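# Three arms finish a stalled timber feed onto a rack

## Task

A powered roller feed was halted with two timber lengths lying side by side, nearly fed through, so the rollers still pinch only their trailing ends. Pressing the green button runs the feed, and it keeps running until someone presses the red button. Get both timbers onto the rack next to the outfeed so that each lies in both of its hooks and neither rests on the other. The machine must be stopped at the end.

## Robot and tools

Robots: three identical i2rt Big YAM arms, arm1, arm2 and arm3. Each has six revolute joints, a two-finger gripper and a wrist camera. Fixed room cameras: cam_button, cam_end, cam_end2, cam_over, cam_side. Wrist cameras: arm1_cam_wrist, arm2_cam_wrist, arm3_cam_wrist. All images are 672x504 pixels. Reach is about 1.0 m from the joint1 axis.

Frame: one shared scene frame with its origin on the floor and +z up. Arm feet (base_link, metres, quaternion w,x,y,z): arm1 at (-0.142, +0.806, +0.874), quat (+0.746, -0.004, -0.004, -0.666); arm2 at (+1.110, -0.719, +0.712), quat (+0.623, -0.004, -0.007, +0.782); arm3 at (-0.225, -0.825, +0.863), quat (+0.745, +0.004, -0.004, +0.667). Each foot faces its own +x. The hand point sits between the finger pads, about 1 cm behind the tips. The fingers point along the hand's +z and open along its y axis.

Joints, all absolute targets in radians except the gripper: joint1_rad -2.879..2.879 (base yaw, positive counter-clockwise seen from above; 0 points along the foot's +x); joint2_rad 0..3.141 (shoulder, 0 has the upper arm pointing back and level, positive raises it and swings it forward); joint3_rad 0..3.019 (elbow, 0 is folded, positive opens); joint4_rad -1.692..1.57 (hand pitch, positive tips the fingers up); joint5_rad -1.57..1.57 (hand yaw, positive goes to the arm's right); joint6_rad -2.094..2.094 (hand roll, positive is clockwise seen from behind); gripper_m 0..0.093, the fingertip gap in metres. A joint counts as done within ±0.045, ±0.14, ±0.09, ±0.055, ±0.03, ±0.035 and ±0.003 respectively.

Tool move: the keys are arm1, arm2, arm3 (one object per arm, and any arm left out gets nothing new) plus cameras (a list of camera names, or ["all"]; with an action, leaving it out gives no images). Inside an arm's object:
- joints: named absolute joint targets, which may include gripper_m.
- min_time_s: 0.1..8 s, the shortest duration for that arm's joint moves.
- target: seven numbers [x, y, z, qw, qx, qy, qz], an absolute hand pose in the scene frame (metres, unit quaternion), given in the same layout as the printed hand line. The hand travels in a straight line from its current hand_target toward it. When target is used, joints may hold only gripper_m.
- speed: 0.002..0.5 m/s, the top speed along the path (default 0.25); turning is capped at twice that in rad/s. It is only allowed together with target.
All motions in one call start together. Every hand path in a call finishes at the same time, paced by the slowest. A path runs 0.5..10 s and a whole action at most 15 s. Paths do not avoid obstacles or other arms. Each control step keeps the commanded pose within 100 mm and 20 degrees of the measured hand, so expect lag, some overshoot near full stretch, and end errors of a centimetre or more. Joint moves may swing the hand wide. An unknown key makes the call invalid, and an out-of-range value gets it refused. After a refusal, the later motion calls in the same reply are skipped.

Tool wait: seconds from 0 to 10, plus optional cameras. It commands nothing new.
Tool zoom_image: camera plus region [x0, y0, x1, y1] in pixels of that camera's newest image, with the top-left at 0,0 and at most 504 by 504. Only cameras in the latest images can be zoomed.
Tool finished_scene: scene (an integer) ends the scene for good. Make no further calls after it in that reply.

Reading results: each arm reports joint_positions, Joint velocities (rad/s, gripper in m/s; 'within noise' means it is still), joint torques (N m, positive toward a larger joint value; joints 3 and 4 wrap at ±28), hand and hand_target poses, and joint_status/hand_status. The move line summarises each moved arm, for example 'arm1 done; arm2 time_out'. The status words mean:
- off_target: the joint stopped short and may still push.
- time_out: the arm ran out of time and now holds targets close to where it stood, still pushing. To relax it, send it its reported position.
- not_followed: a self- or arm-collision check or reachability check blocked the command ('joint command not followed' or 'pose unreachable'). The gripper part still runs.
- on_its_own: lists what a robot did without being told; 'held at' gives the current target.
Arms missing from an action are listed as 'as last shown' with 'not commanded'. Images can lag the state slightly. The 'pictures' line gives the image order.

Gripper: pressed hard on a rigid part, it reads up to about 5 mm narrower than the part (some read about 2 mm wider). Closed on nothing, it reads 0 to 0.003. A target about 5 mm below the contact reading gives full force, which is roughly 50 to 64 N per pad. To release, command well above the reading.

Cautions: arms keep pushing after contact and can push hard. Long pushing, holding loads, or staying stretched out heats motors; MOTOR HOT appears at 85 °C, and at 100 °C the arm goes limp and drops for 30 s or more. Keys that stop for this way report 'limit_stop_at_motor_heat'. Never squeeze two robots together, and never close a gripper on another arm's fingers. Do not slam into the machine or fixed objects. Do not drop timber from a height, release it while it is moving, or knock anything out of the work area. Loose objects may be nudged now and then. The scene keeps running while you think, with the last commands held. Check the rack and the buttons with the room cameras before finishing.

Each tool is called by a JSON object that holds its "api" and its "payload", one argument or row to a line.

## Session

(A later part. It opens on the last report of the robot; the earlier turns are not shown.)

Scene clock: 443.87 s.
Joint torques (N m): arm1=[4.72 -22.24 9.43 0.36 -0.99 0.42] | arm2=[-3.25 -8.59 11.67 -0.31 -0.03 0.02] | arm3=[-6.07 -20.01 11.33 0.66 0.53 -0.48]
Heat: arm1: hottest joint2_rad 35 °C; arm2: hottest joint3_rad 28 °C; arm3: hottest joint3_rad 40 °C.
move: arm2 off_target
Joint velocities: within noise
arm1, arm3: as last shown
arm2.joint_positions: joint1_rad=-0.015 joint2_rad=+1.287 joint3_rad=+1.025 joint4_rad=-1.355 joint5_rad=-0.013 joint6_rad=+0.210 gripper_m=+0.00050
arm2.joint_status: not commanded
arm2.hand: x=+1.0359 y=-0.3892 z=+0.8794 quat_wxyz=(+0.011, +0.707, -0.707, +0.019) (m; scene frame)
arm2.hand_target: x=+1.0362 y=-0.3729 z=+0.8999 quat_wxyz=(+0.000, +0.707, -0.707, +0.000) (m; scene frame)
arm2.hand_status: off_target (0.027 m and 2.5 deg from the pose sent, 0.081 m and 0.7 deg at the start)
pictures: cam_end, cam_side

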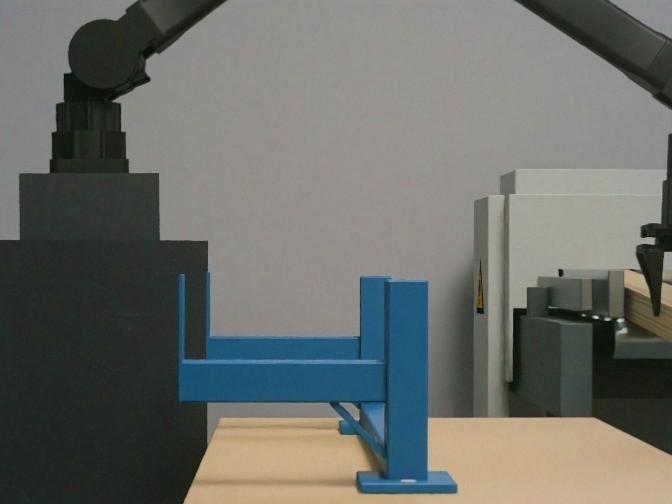

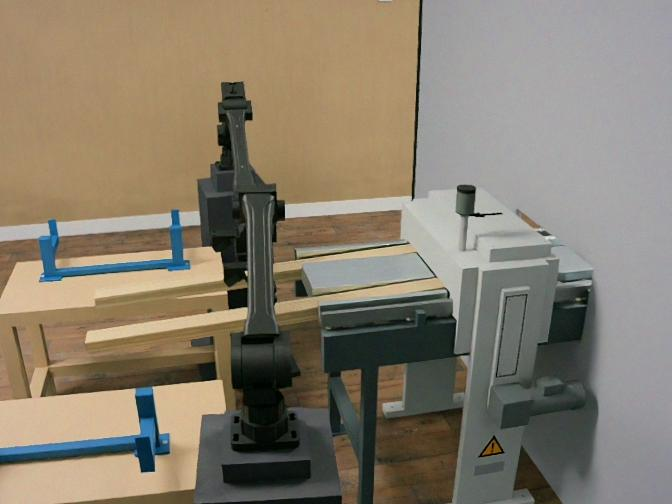

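{"api": "move", "payload": {
  "arm1": {"target":[-0.24,0.122,0.79,0,1,0,0],"speed":0.08},
  "arm3": {"target":[-0.24,-0.112,0.79,0,1,0,0],"speed":0.08},
  "cameras": ["cam_over","cam_side","cam_end"]
}}

{"api": "zoom_image", "payload": {
  "camera": "cam_side",
  "region": [70, 200, 470, 400]
}}

{"api": "zoom_image", "payload": {
  "camera": "cam_over",
  "region": [220, 150, 520, 350]
}}

Scene clock: 468.90 s.
Joint torques (N m): arm1=[-0.44 -26.75 12.34 -1.68 0.03 -0.46] | arm2=[-3.31 -8.59 11.66 -0.32 -0.03 0.01] | arm3=[-2.96 -25.76 10.06 -0.25 -0.17 0.19]
Heat: arm1: hottest joint2_rad 36 °C; arm2: hottest joint3_rad 32 °C; arm3: hottest joint3_rad 40 °C.
move: arm1 off_target; arm3 off_target
Joint velocities: within noise
arm1.joint_positions: joint1_rad=-0.246 joint2_rad=+2.477 joint3_rad=+1.904 joint4_rad=-1.069 joint5_rad=+0.005 joint6_rad=+1.482 gripper_m=+0.06194
arm1.joint_status: not commanded
arm1.hand: x=-0.2313 y=+0.1456 z=+0.7376 quat_wxyz=(+0.030, -0.999, +0.022, -0.002) (m; scene frame)
arm1.hand_target: x=-0.2397 y=+0.1237 z=+0.7892 quat_wxyz=(-0.001, -1.000, +0.000, +0.001) (m; scene frame)
arm1.hand_status: off_target (0.058 m and 4.2 deg from the pose sent, 0.110 m and 1.7 deg at the start)
arm2.joint_positions: joint1_rad=-0.015 joint2_rad=+1.287 joint3_rad=+1.025 joint4_rad=-1.356 joint5_rad=-0.013 joint6_rad=+0.210 gripper_m=+0.00050
arm2.joint_status: not commanded
arm2.hand: x=+1.0359 y=-0.3893 z=+0.8794 quat_wxyz=(+0.011, +0.707, -0.707, +0.019) (m; scene frame)
arm2.hand_target: x=+1.0362 y=-0.3730 z=+0.8999 quat_wxyz=(+0.000, +0.707, -0.707, +0.000) (m; scene frame)
arm2.hand_status: not commanded
arm3.joint_positions: joint1_rad=+0.146 joint2_rad=+2.540 joint3_rad=+2.041 joint4_rad=-1.169 joint5_rad=-0.001 joint6_rad=-1.564 gripper_m=+0.06378
arm3.joint_status: not commanded
arm3.hand: x=-0.2485 y=-0.1401 z=+0.7300 quat_wxyz=(+0.043, +0.999, +0.014, +0.001) (m; scene frame)
arm3.hand_target: x=-0.2399 y=-0.1142 z=+0.7892 quat_wxyz=(+0.000, +1.000, +0.000, +0.000) (m; scene frame)
arm3.hand_status: off_target (0.067 m and 5.2 deg from the pose sent, 0.108 m and 2.6 deg at the start)
pictures: cam_end, cam_over, cam_side

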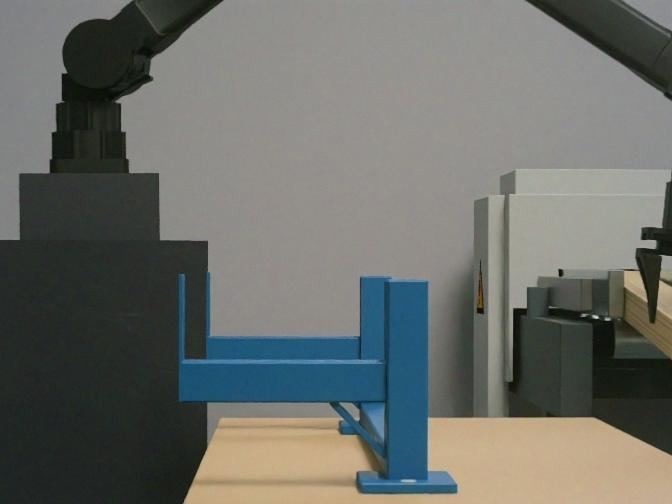

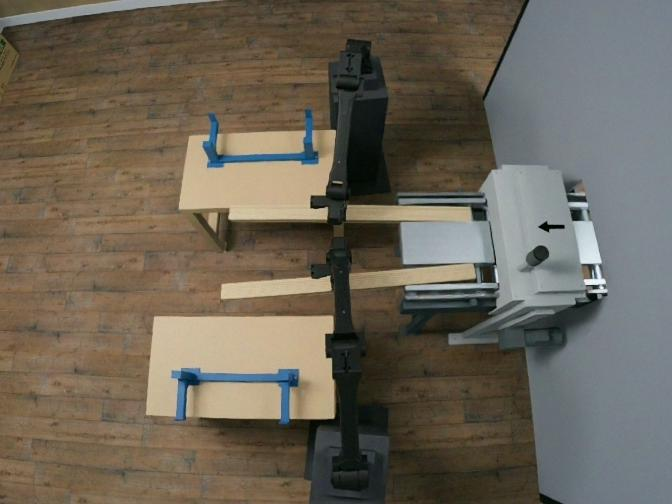

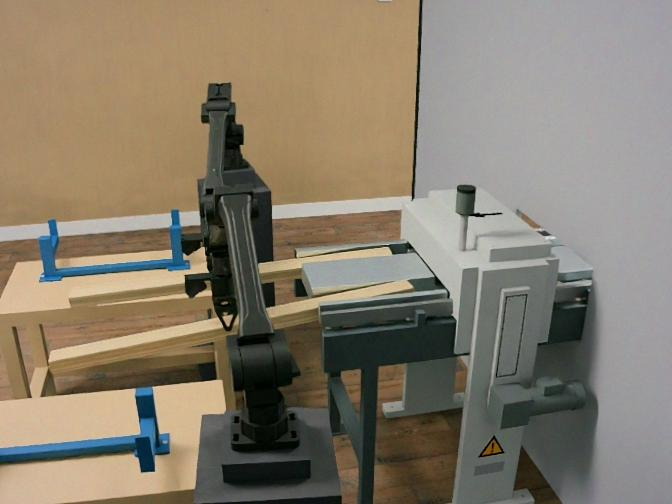

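Scaled by 1.260 from the camera's 672x504 image, which has a finer 960x720 frame.

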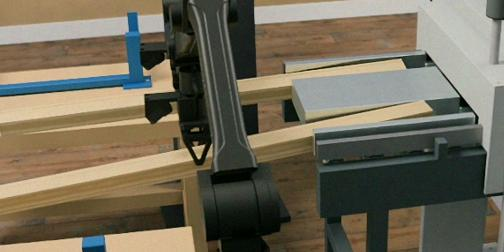

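Scaled by 1.680 from the camera's 672x504 image, which has a finer 960x720 frame.

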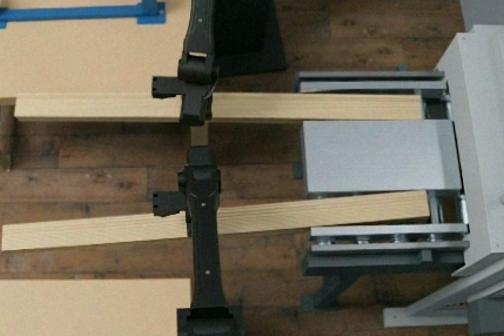

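{"api": "move", "payload": {
  "arm1": {"target":[-0.3,0.14,1.08,0,1,0,0],"speed":0.12},
  "arm3": {"target":[-0.3,-0.13,1.08,0,1,0,0],"speed":0.12},
  "cameras": ["cam_over","cam_side","arm1_cam_wrist","arm3_cam_wrist","cam_end","cam_end2"]
}}

Scene clock: 503.67 s.
Joint torques (N m): arm1=[-2.37 -30.21 14.34 -4.07 0.27 -0.91] | arm2=[-3.25 -8.59 11.67 -0.32 -0.03 0.02] | arm3=[-1.08 -26.99 13.29 -0.36 -0.01 0.15]
Heat: arm1: hottest joint2_rad 41 °C; arm2: hottest joint3_rad 34 °C; arm3: hottest joint3_rad 42 °C.
move: arm1 off_target; arm3 off_target
Joint velocities: within noise
arm1.joint_positions: joint1_rad=-0.266 joint2_rad=+2.298 joint3_rad=+1.940 joint4_rad=-1.292 joint5_rad=+0.003 joint6_rad=+1.488 gripper_m=+0.06188
arm1.joint_status: not commanded
arm1.hand: x=-0.2437 y=+0.1516 z=+0.8689 quat_wxyz=(+0.033, -0.999, +0.035, -0.004) (m; scene frame)
arm1.hand_target: x=-0.2680 y=+0.1488 z=+0.9597 quat_wxyz=(-0.003, -1.000, +0.002, +0.004) (m; scene frame)
arm1.hand_status: off_target (0.219 m and 5.6 deg from the pose sent, 0.349 m and 4.2 deg at the start; pose on its path clipped on 115 of 127 steps)
arm2: as last shown
arm3.joint_positions: joint1_rad=+0.201 joint2_rad=+2.274 joint3_rad=+1.992 joint4_rad=-1.450 joint5_rad=-0.008 joint6_rad=-1.484 gripper_m=+0.06376
arm3.joint_status: not commanded
arm3.hand: x=-0.2839 y=-0.1825 z=+0.8949 quat_wxyz=(+0.075, +0.997, +0.001, +0.003) (m; scene frame)
arm3.hand_target: x=-0.2915 y=-0.1621 z=+0.9882 quat_wxyz=(+0.000, +1.000, +0.000, -0.001) (m; scene frame)
arm3.hand_status: off_target (0.193 m and 8.6 deg from the pose sent, 0.354 m and 5.2 deg at the start; pose on its path clipped on 117 of 127 steps)
pictures: arm1_cam_wrist, arm3_cam_wrist, cam_end, cam_end2, cam_over, cam_side

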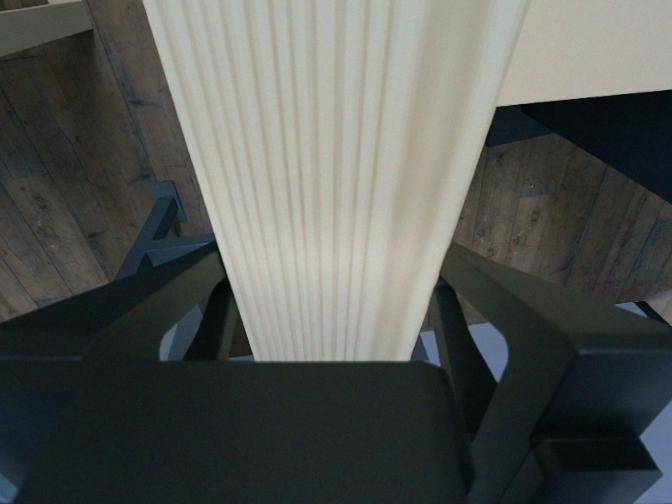

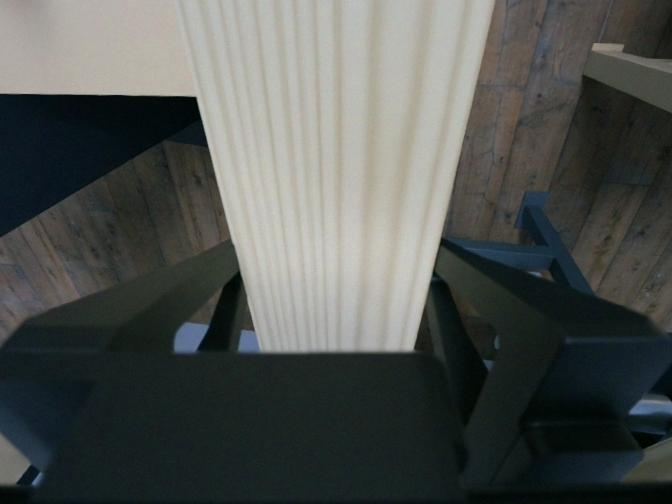

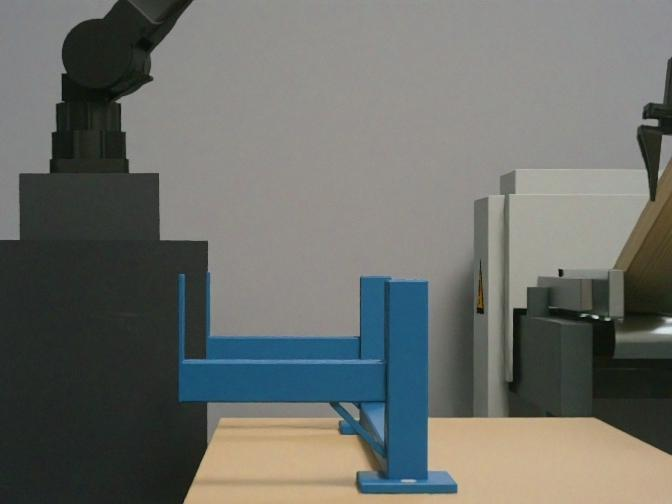

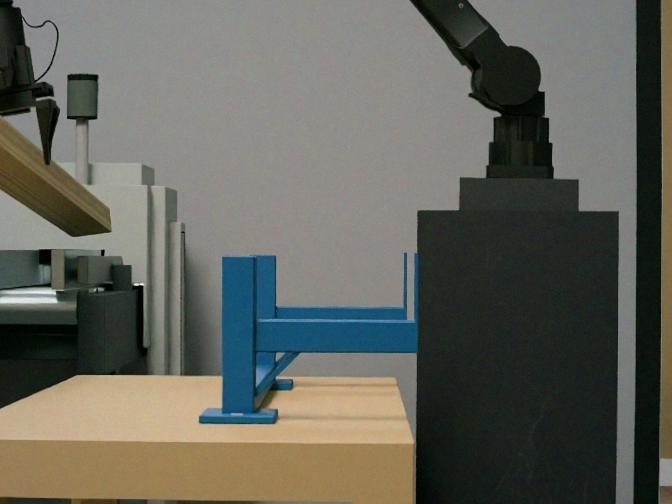

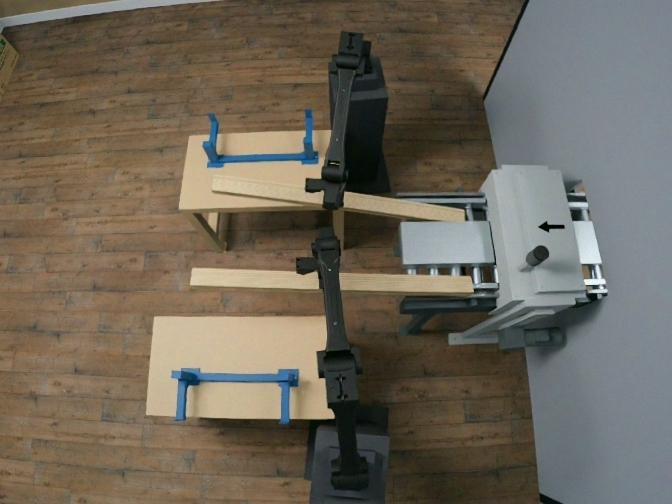

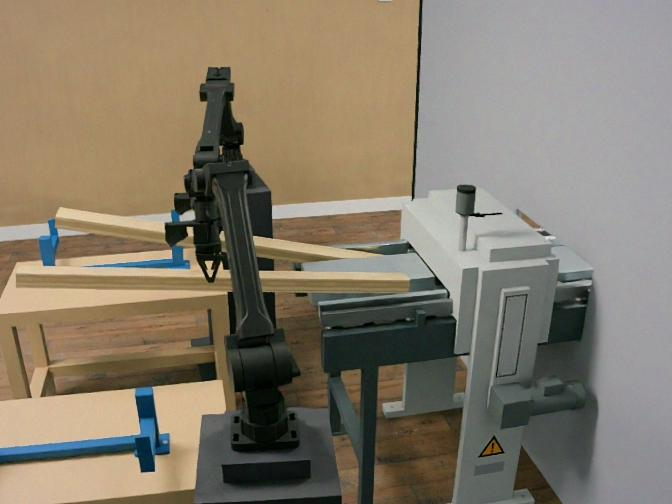

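{"api": "move", "payload": {
  "arm1": {"target":[-0.42,0.4,1.05,0,1,0,0],"speed":0.15},
  "arm3": {"target":[-0.5,-0.4,1.05,0,1,0,0],"speed":0.15},
  "cameras": ["cam_over","cam_side","cam_end","cam_end2"]
}}

Scene clock: 586.13 s.
Joint torques (N m): arm1=[0.32 -19.9 12.82 -0.98 -0.25 -0.1] | arm2=[-3.25 -8.53 11.67 -0.32 -0.03 0.02] | arm3=[-2.08 -19.14 10.95 -0.39 0.07 0.14]
Heat: arm1: hottest joint2_rad 38 °C; arm2: hottest joint3_rad 38 °C; arm3: hottest joint3_rad 51 °C.
move: arm1 off_target; arm3 off_target
Joint velocities: within noise
arm1.joint_positions: joint1_rad=-0.704 joint2_rad=+1.727 joint3_rad=+1.400 joint4_rad=-1.338 joint5_rad=+0.015 joint6_rad=+0.987 gripper_m=+0.06173
arm1.joint_status: not commanded
arm1.hand: x=-0.4155 y=+0.4058 z=+1.0026 quat_wxyz=(+0.037, -0.999, +0.003, -0.020) (m; scene frame)
arm1.hand_target: x=-0.4192 y=+0.4014 z=+1.0486 quat_wxyz=(+0.000, -1.000, +0.000, +0.000) (m; scene frame)
arm1.hand_status: off_target (0.048 m and 4.9 deg from the pose sent, 0.354 m and 5.6 deg at the start; pose on its path clipped on 22 of 95 steps)
arm2: as last shown
arm3.joint_positions: joint1_rad=+0.683 joint2_rad=+1.764 joint3_rad=+1.467 joint4_rad=-1.372 joint5_rad=-0.015 joint6_rad=-1.011 gripper_m=+0.06376
arm3.joint_status: not commanded
arm3.hand: x=-0.4985 y=-0.4057 z=+0.9981 quat_wxyz=(+0.039, +0.999, +0.006, +0.021) (m; scene frame)
arm3.hand_target: x=-0.4991 y=-0.4014 z=+1.0483 quat_wxyz=(+0.000, +1.000, +0.000, +0.000) (m; scene frame)
arm3.hand_status: off_target (0.052 m and 5.2 deg from the pose sent, 0.344 m and 8.6 deg at the start)
pictures: cam_end, cam_end2, cam_over, cam_side

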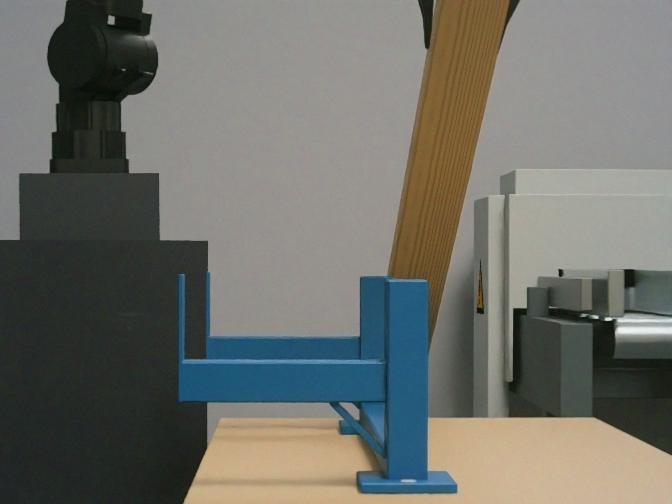

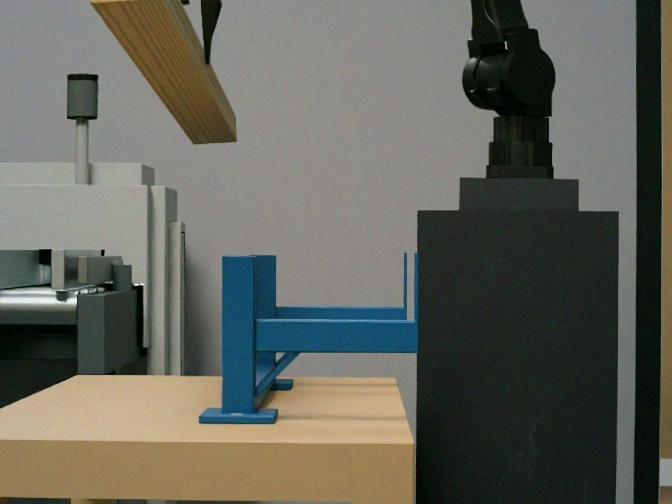

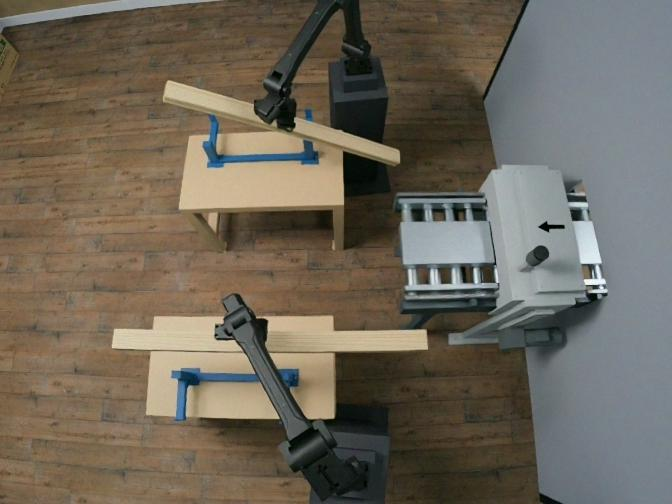

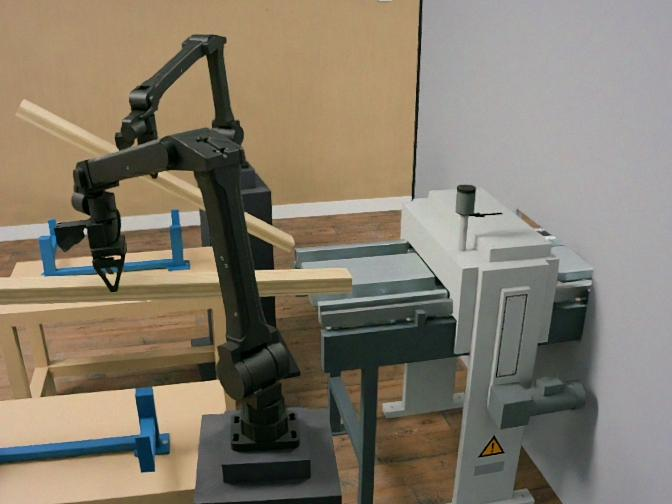

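{"api": "move", "payload": {
  "arm1": {"target":[-0.42,0.4,1.06,0,0.976,0,0.216],"speed":0.15},
  "arm3": {"target":[-0.68,-0.58,1.0,0,1,0,0],"speed":0.15},
  "cameras": ["cam_over","cam_side","cam_end","cam_end2"]
}}

Scene clock: 603.20 s.
Joint torques (N m): arm1=[-0.32 -18.78 16.42 -2.56 -0.97 -0.08] | arm2=[-3.25 -8.59 11.67 -0.31 -0.03 0.01] | arm3=[-2.32 -16.85 12.66 0.21 -0.01 0.14]
Heat: arm1: hottest joint2_rad 37 °C; arm2: hottest joint3_rad 38 °C; arm3: hottest joint3_rad 47 °C.
move: arm1 off_target; arm3 off_target
Joint velocities: within noise
arm1.joint_positions: joint1_rad=-0.812 joint2_rad=+1.859 joint3_rad=+1.559 joint4_rad=-1.637 joint5_rad=-0.297 joint6_rad=+0.829 gripper_m=+0.06173
arm1.joint_status: not commanded
arm1.hand: x=-0.4078 y=+0.4134 z=+1.0148 quat_wxyz=(+0.034, -0.973, +0.005, -0.229) (m; scene frame)
arm1.hand_target: x=-0.4181 y=+0.4024 z=+1.0591 quat_wxyz=(-0.001, -0.977, +0.000, -0.214) (m; scene frame)
arm1.hand_status: off_target (0.049 m and 4.2 deg from the pose sent, 0.058 m and 23.0 deg at the start; a joint's target at an end of its range on 26 of 81 steps)
arm2: as last shown
arm3.joint_positions: joint1_rad=+1.187 joint2_rad=+1.781 joint3_rad=+1.377 joint4_rad=-1.276 joint5_rad=-0.015 joint6_rad=-0.510 gripper_m=+0.06376
arm3.joint_status: not commanded
arm3.hand: x=-0.6583 y=-0.5948 z=+0.9552 quat_wxyz=(+0.027, +0.999, +0.007, +0.045) (m; scene frame)
arm3.hand_target: x=-0.6776 y=-0.5814 z=+1.0003 quat_wxyz=(+0.000, +1.000, +0.000, +0.000) (m; scene frame)
arm3.hand_status: off_target (0.052 m and 6.0 deg from the pose sent, 0.252 m and 5.2 deg at the start)
pictures: cam_end, cam_end2, cam_over, cam_side

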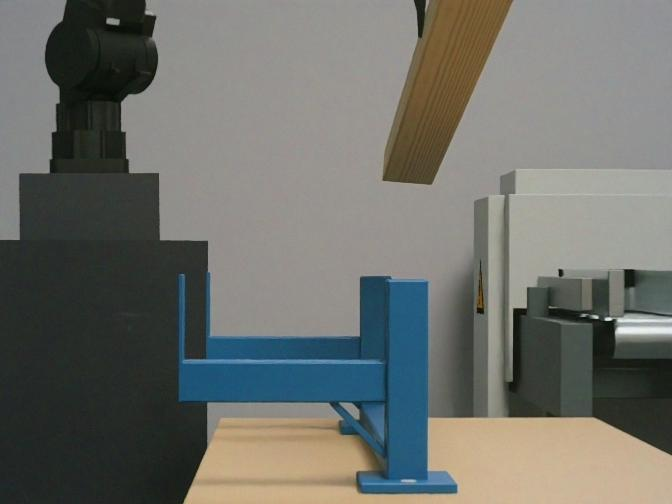

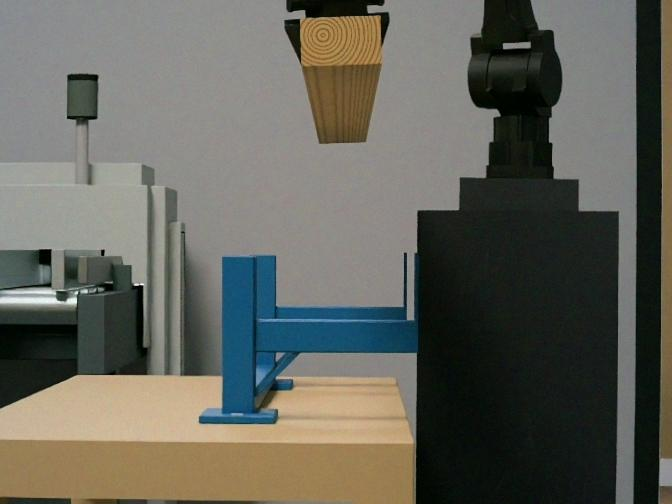

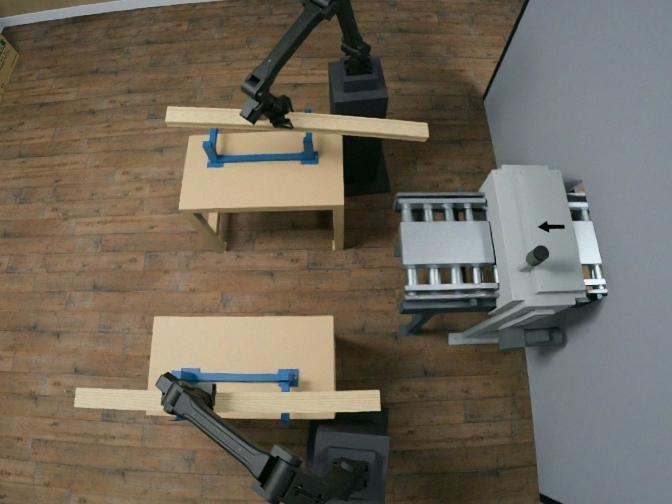

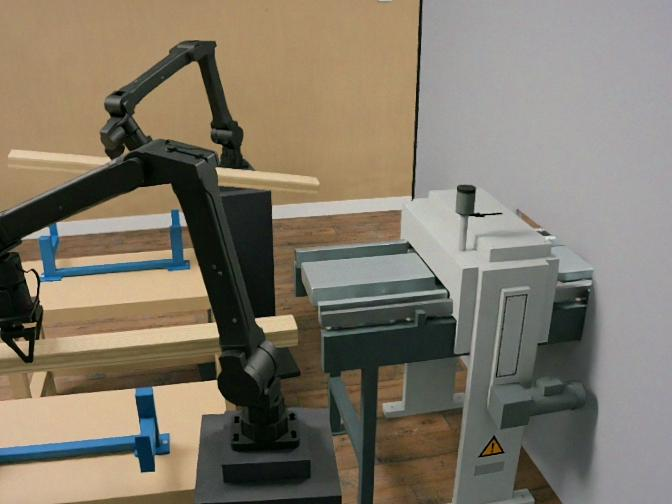

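{"api": "move", "payload": {
  "arm1": {"target":[-0.545,0.57,1.0,0,0.956,0,0.292],"speed":0.15},
  "arm3": {"target":[-0.68,-0.58,0.85,0,1,0,0],"speed":0.1},
  "cameras": ["cam_over","cam_side","cam_end","cam_end2"]
}}

Scene clock: 631.07 s.
Joint torques (N m): arm1=[0.85 -19.37 11.66 -2.71 -0.6 -0.05] | arm2=[-3.25 -8.59 11.67 -0.32 -0.03 0.02] | arm3=[-2.08 -17.73 8.59 0.35 0 0.15]
Heat: arm1: hottest joint3_rad 41 °C; arm2: hottest joint3_rad 38 °C; arm3: hottest joint3_rad 45 °C.
move: arm1 off_target; arm3 off_target
Joint velocities: within noise
arm1.joint_positions: joint1_rad=-1.241 joint2_rad=+1.936 joint3_rad=+1.532 joint4_rad=-1.637 joint5_rad=-0.226 joint6_rad=+0.415 gripper_m=+0.06173
arm1.joint_status: not commanded
arm1.hand: x=-0.5424 y=+0.5751 z=+0.9690 quat_wxyz=(-0.009, -0.966, +0.012, -0.257) (m; scene frame)
arm1.hand_target: x=-0.5441 y=+0.5704 z=+0.9987 quat_wxyz=(-0.021, -0.969, +0.006, -0.247) (m; scene frame)
arm1.hand_status: off_target (0.032 m and 4.6 deg from the pose sent, 0.209 m and 8.5 deg at the start; a joint's target at an end of its range on 67 of 74 steps)
arm2: as last shown
arm3.joint_positions: joint1_rad=+1.187 joint2_rad=+1.964 joint3_rad=+1.236 joint4_rad=-0.920 joint5_rad=-0.015 joint6_rad=-0.507 gripper_m=+0.06375
arm3.joint_status: not commanded
arm3.hand: x=-0.6620 y=-0.5910 z=+0.8183 quat_wxyz=(+0.019, +0.999, +0.006, +0.030) (m; scene frame)
arm3.hand_target: x=-0.6792 y=-0.5805 z=+0.8499 quat_wxyz=(+0.000, +1.000, +0.000, +0.000) (m; scene frame)
arm3.hand_status: off_target (0.038 m and 4.2 deg from the pose sent, 0.108 m and 6.1 deg at the start)
pictures: cam_end, cam_end2, cam_over, cam_side

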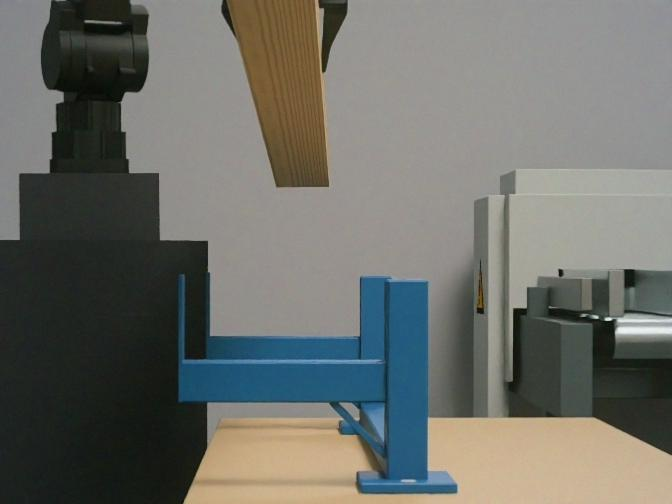

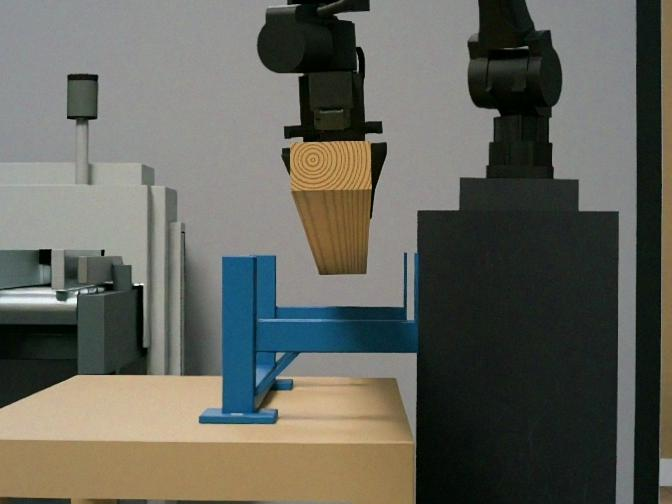

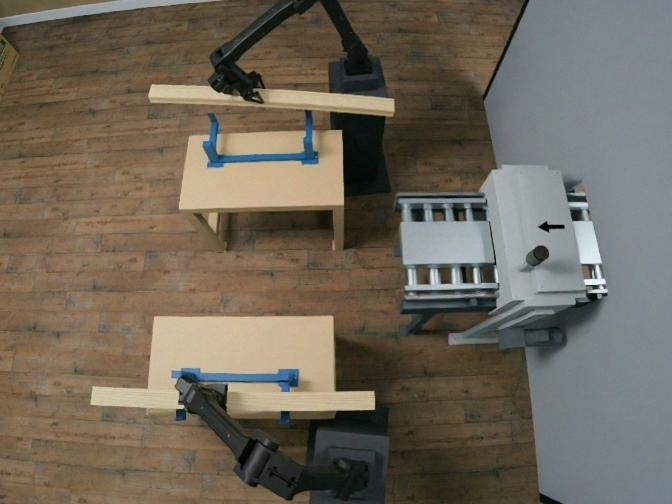

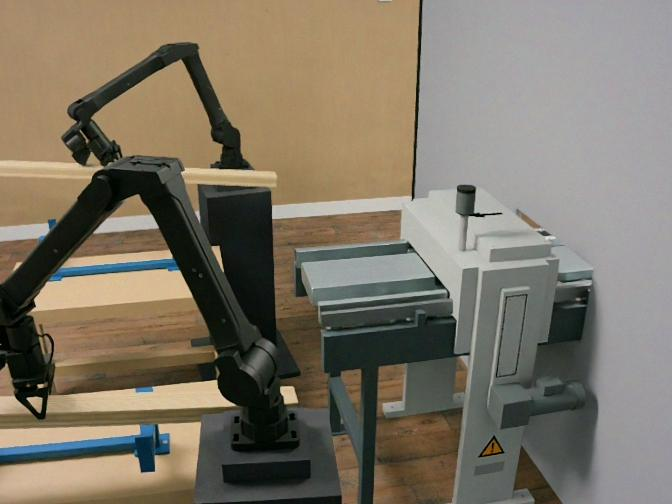

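{"api": "move", "payload": {
  "arm1": {"target":[-0.54,0.57,0.87,0,0.942,0,0.336],"speed":0.12},
  "arm3": {"target":[-0.68,-0.58,0.785,0,1,0,0],"speed":0.06},
  "cameras": ["cam_over","cam_side","cam_end","cam_end2"]
}}

Scene clock: 644.53 s.
Joint torques (N m): arm1=[0.44 -21.48 9.25 -2.58 -0.72 -0.09] | arm2=[-3.25 -8.59 11.66 -0.32 -0.03 0.02] | arm3=[-1.96 -17.49 7.24 0.57 -0.11 0.14]
Heat: arm1: hottest joint2_rad 38 °C; arm2: hottest joint3_rad 39 °C; arm3: hottest joint3_rad 44 °C.
move: arm1 off_target; arm3 off_target
Joint velocities: within noise
arm1.joint_positions: joint1_rad=-1.241 joint2_rad=+2.210 joint3_rad=+1.530 joint4_rad=-1.568 joint5_rad=-0.248 joint6_rad=+0.364 gripper_m=+0.06173
arm1.joint_status: not commanded
arm1.hand: x=-0.5278 y=+0.5764 z=+0.8407 quat_wxyz=(+0.017, -0.937, +0.003, -0.350) (m; scene frame)
arm1.hand_target: x=-0.5391 y=+0.5704 z=+0.8694 quat_wxyz=(+0.000, -0.942, +0.000, -0.336) (m; scene frame)
arm1.hand_status: off_target (0.032 m and 2.6 deg from the pose sent, 0.099 m and 9.7 deg at the start)
arm2: as last shown
arm3.joint_positions: joint1_rad=+1.187 joint2_rad=+2.068 joint3_rad=+1.213 joint4_rad=-0.782 joint5_rad=-0.013 joint6_rad=-0.504 gripper_m=+0.06375
arm3.joint_status: not commanded
arm3.hand: x=-0.6624 y=-0.5896 z=+0.7605 quat_wxyz=(+0.015, +1.000, +0.004, +0.026) (m; scene frame)
arm3.hand_target: x=-0.6794 y=-0.5804 z=+0.7851 quat_wxyz=(+0.000, +1.000, +0.000, +0.000) (m; scene frame)
arm3.hand_status: off_target (0.032 m and 3.5 deg from the pose sent, 0.039 m and 4.2 deg at the start)
pictures: cam_end, cam_end2, cam_over, cam_side

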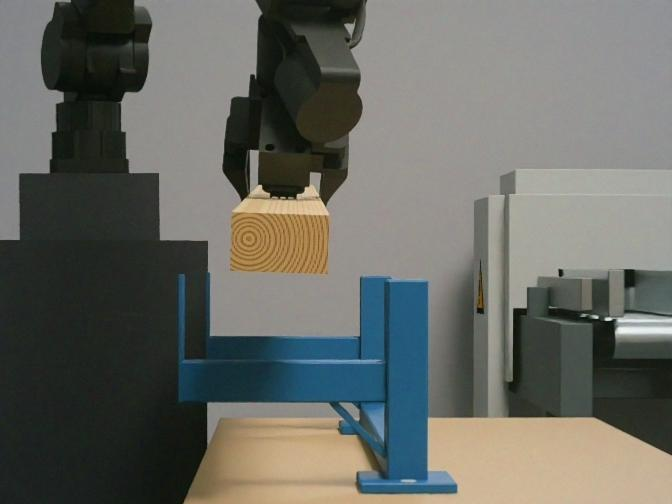

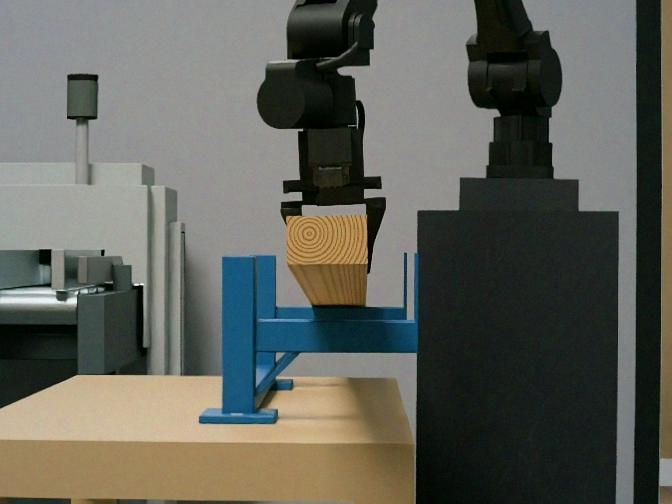

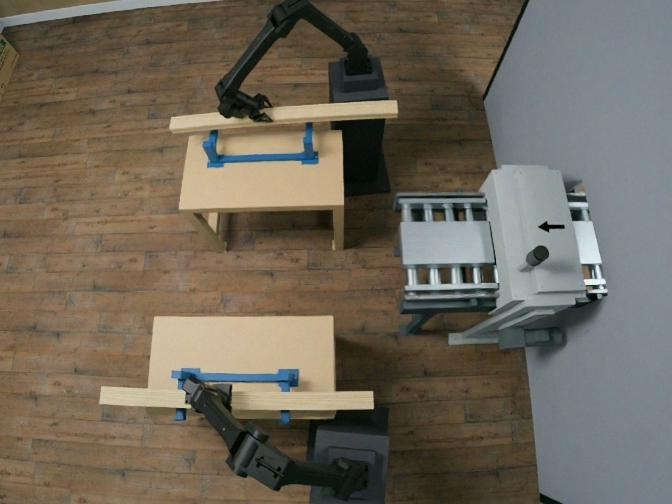

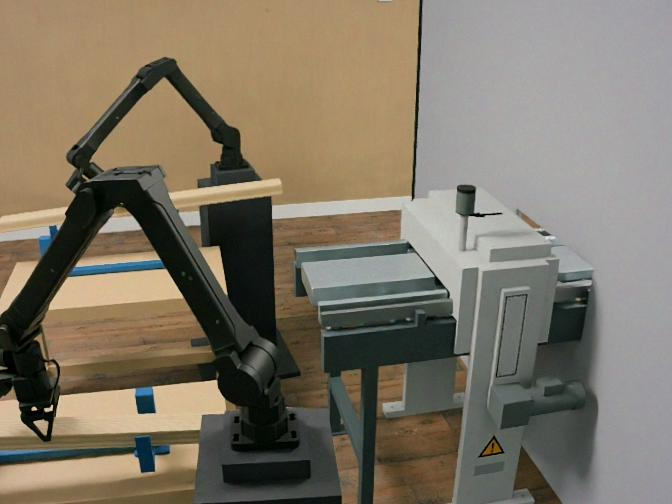

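{"api": "move", "payload": {
  "arm1": {"target":[-0.54,0.575,0.775,0,0.948,0,0.318],"speed":0.08},
  "arm3": {"target":[-0.68,-0.58,0.755,0,1,0,0],"speed":0.04},
  "cameras": ["cam_over","cam_side","cam_end","cam_end2"]
}}

Scene clock: 655.40 s.
Joint torques (N m): arm1=[-0.5 -21.01 6.43 -2.32 -0.53 -0.05] | arm2=[-3.31 -8.59 11.67 -0.31 -0.03 0.01] | arm3=[-1.9 -15.85 6.8 1.13 -0.17 0.08]
Heat: arm1: hottest joint2_rad 38 °C; arm2: hottest joint3_rad 39 °C; arm3: hottest joint3_rad 43 °C.
move: arm1 off_target; arm3 off_target
Joint velocities: within noise
arm1.joint_positions: joint1_rad=-1.241 joint2_rad=+2.332 joint3_rad=+1.510 joint4_rad=-1.363 joint5_rad=-0.237 joint6_rad=+0.364 gripper_m=+0.06173
arm1.joint_status: not commanded
arm1.hand: x=-0.5329 y=+0.5750 z=+0.7553 quat_wxyz=(+0.009, -0.947, -0.003, -0.321) (m; scene frame)
arm1.hand_target: x=-0.5396 y=+0.5750 z=+0.7745 quat_wxyz=(+0.000, -0.948, +0.000, -0.318) (m; scene frame)
arm1.hand_status: off_target (0.021 m and 1.1 deg from the pose sent, 0.067 m and 4.3 deg at the start)
arm2: as last shown
arm3.joint_positions: joint1_rad=+1.187 joint2_rad=+2.103 joint3_rad=+1.212 joint4_rad=-0.735 joint5_rad=-0.010 joint6_rad=-0.497 gripper_m=+0.06373
arm3.joint_status: not commanded
arm3.hand: x=-0.6642 y=-0.5878 z=+0.7429 quat_wxyz=(+0.011, +1.000, +0.001, +0.023) (m; scene frame)
arm3.hand_target: x=-0.6796 y=-0.5803 z=+0.7553 quat_wxyz=(+0.000, +1.000, +0.000, +0.000) (m; scene frame)
arm3.hand_status: off_target (0.021 m and 2.9 deg from the pose sent, 0.021 m and 3.5 deg at the start)
pictures: cam_end, cam_end2, cam_over, cam_side

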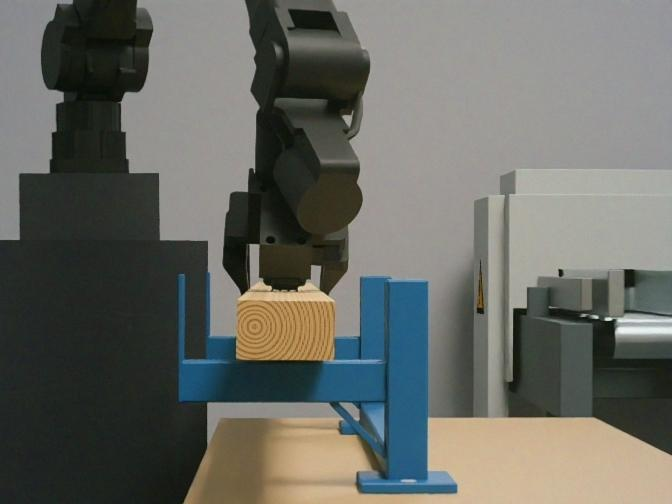

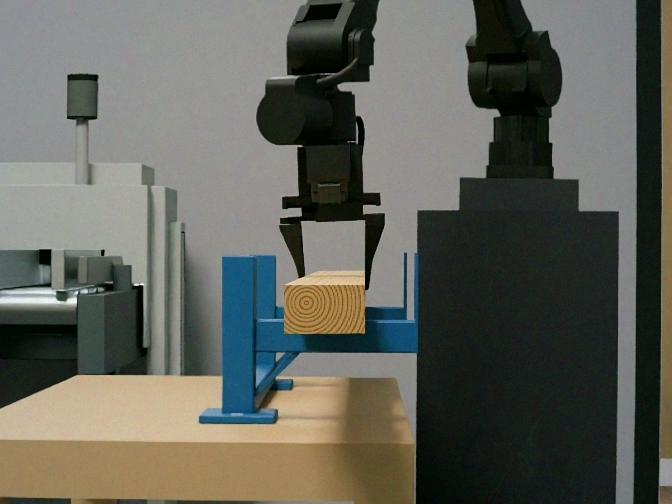

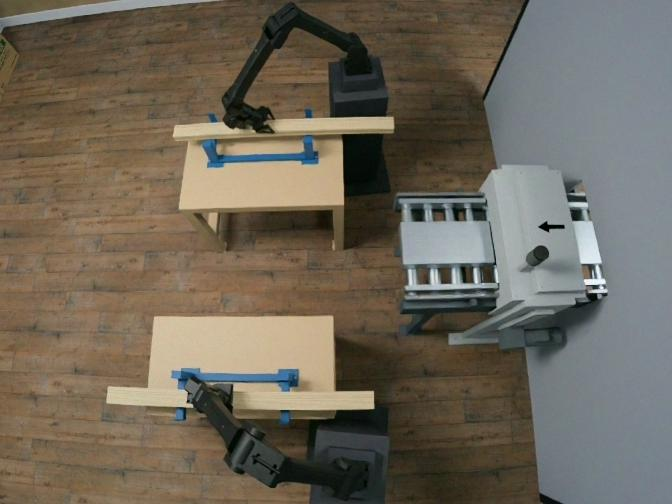

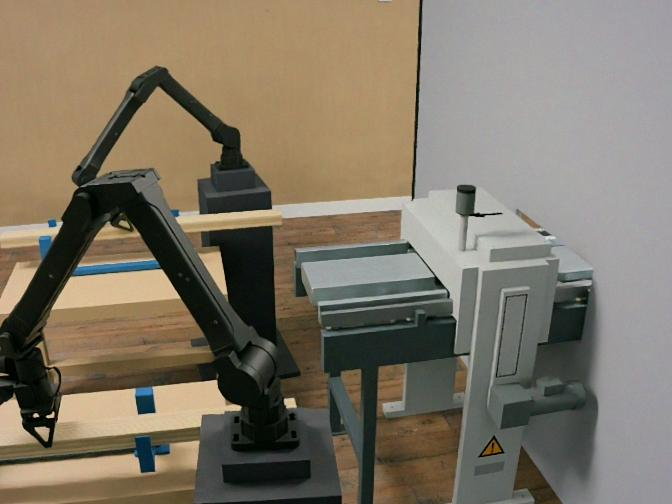

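{"api": "move", "payload": {
  "arm1": {"target":[-0.54,0.575,0.735,0,0.954,0,0.3],"speed":0.05},
  "arm3": {"target":[-0.68,-0.58,0.733,0,1,0,0],"speed":0.04},
  "cameras": ["cam_end","cam_end2"]
}}

{"api": "zoom_image", "payload": {
  "camera": "cam_end",
  "region": [150, 240, 450, 440]
}}

{"api": "zoom_image", "payload": {
  "camera": "cam_end2",
  "region": [200, 220, 440, 380]
}}

Scene clock: 664.70 s.
Joint torques (N m): arm1=[0.03 -17.85 5.59 0.1 -0.21 0.06] | arm2=[-3.25 -8.53 11.69 -0.32 -0.03 0.02] | arm3=[-1.79 -12.86 6.78 2.59 -0.19 0.07]
Heat: arm1: hottest joint2_rad 38 °C; arm2: hottest joint3_rad 39 °C; arm3: hottest joint3_rad 42 °C.
move: arm1 done; arm3 off_target
Joint velocities: within noise
arm1.joint_positions: joint1_rad=-1.242 joint2_rad=+2.343 joint3_rad=+1.502 joint4_rad=-1.310 joint5_rad=-0.233 joint6_rad=+0.364 gripper_m=+0.06173
arm1.joint_status: not commanded
arm1.hand: x=-0.5369 y=+0.5741 z=+0.7422 quat_wxyz=(+0.003, -0.952, -0.005, -0.306) (m; scene frame)
arm1.hand_target: x=-0.5399 y=+0.5751 z=+0.7351 quat_wxyz=(+0.000, -0.954, +0.000, -0.300) (m; scene frame)
arm1.hand_status: done (0.008 m and 1.0 deg from the pose sent, 0.022 m and 2.7 deg at the start)
arm2: as last shown
arm3.joint_positions: joint1_rad=+1.187 joint2_rad=+2.106 joint3_rad=+1.212 joint4_rad=-0.733 joint5_rad=-0.010 joint6_rad=-0.497 gripper_m=+0.06373
arm3.joint_status: not commanded
arm3.hand: x=-0.6643 y=-0.5878 z=+0.7417 quat_wxyz=(+0.011, +1.000, +0.001, +0.022) (m; scene frame)
arm3.hand_target: x=-0.6794 y=-0.5805 z=+0.7338 quat_wxyz=(+0.000, +1.000, +0.000, +0.000) (m; scene frame)
arm3.hand_status: off_target (0.020 m and 2.9 deg from the pose sent, 0.020 m and 2.9 deg at the start)
pictures: cam_end, cam_end2

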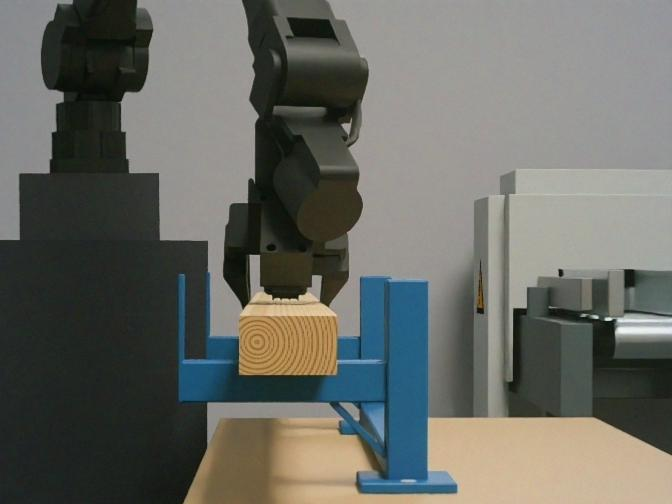

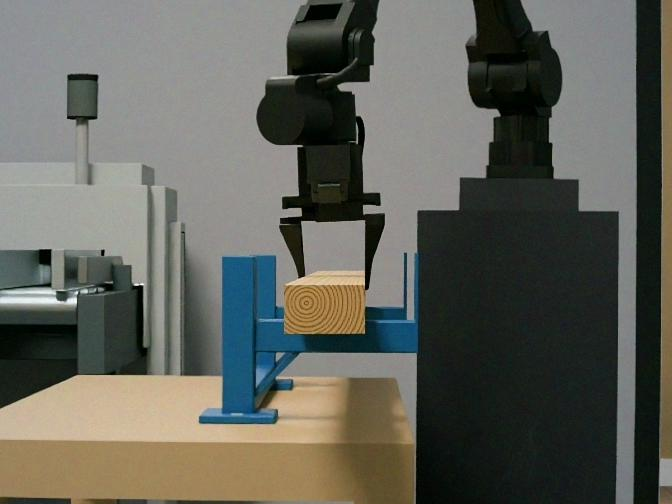

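Scaled by 1.680 from the camera's 672x504 image, which has a finer 960x720 frame.

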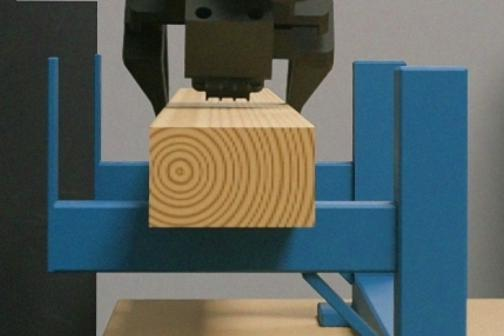

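Scaled by 2.100 from the camera's 672x504 image, which has a finer 960x720 frame.

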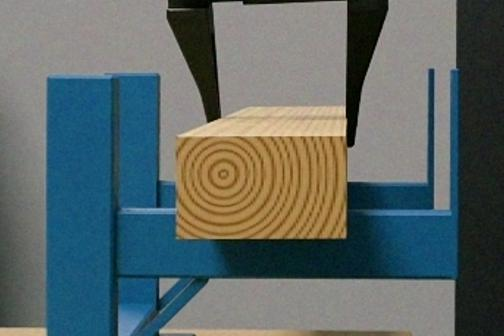

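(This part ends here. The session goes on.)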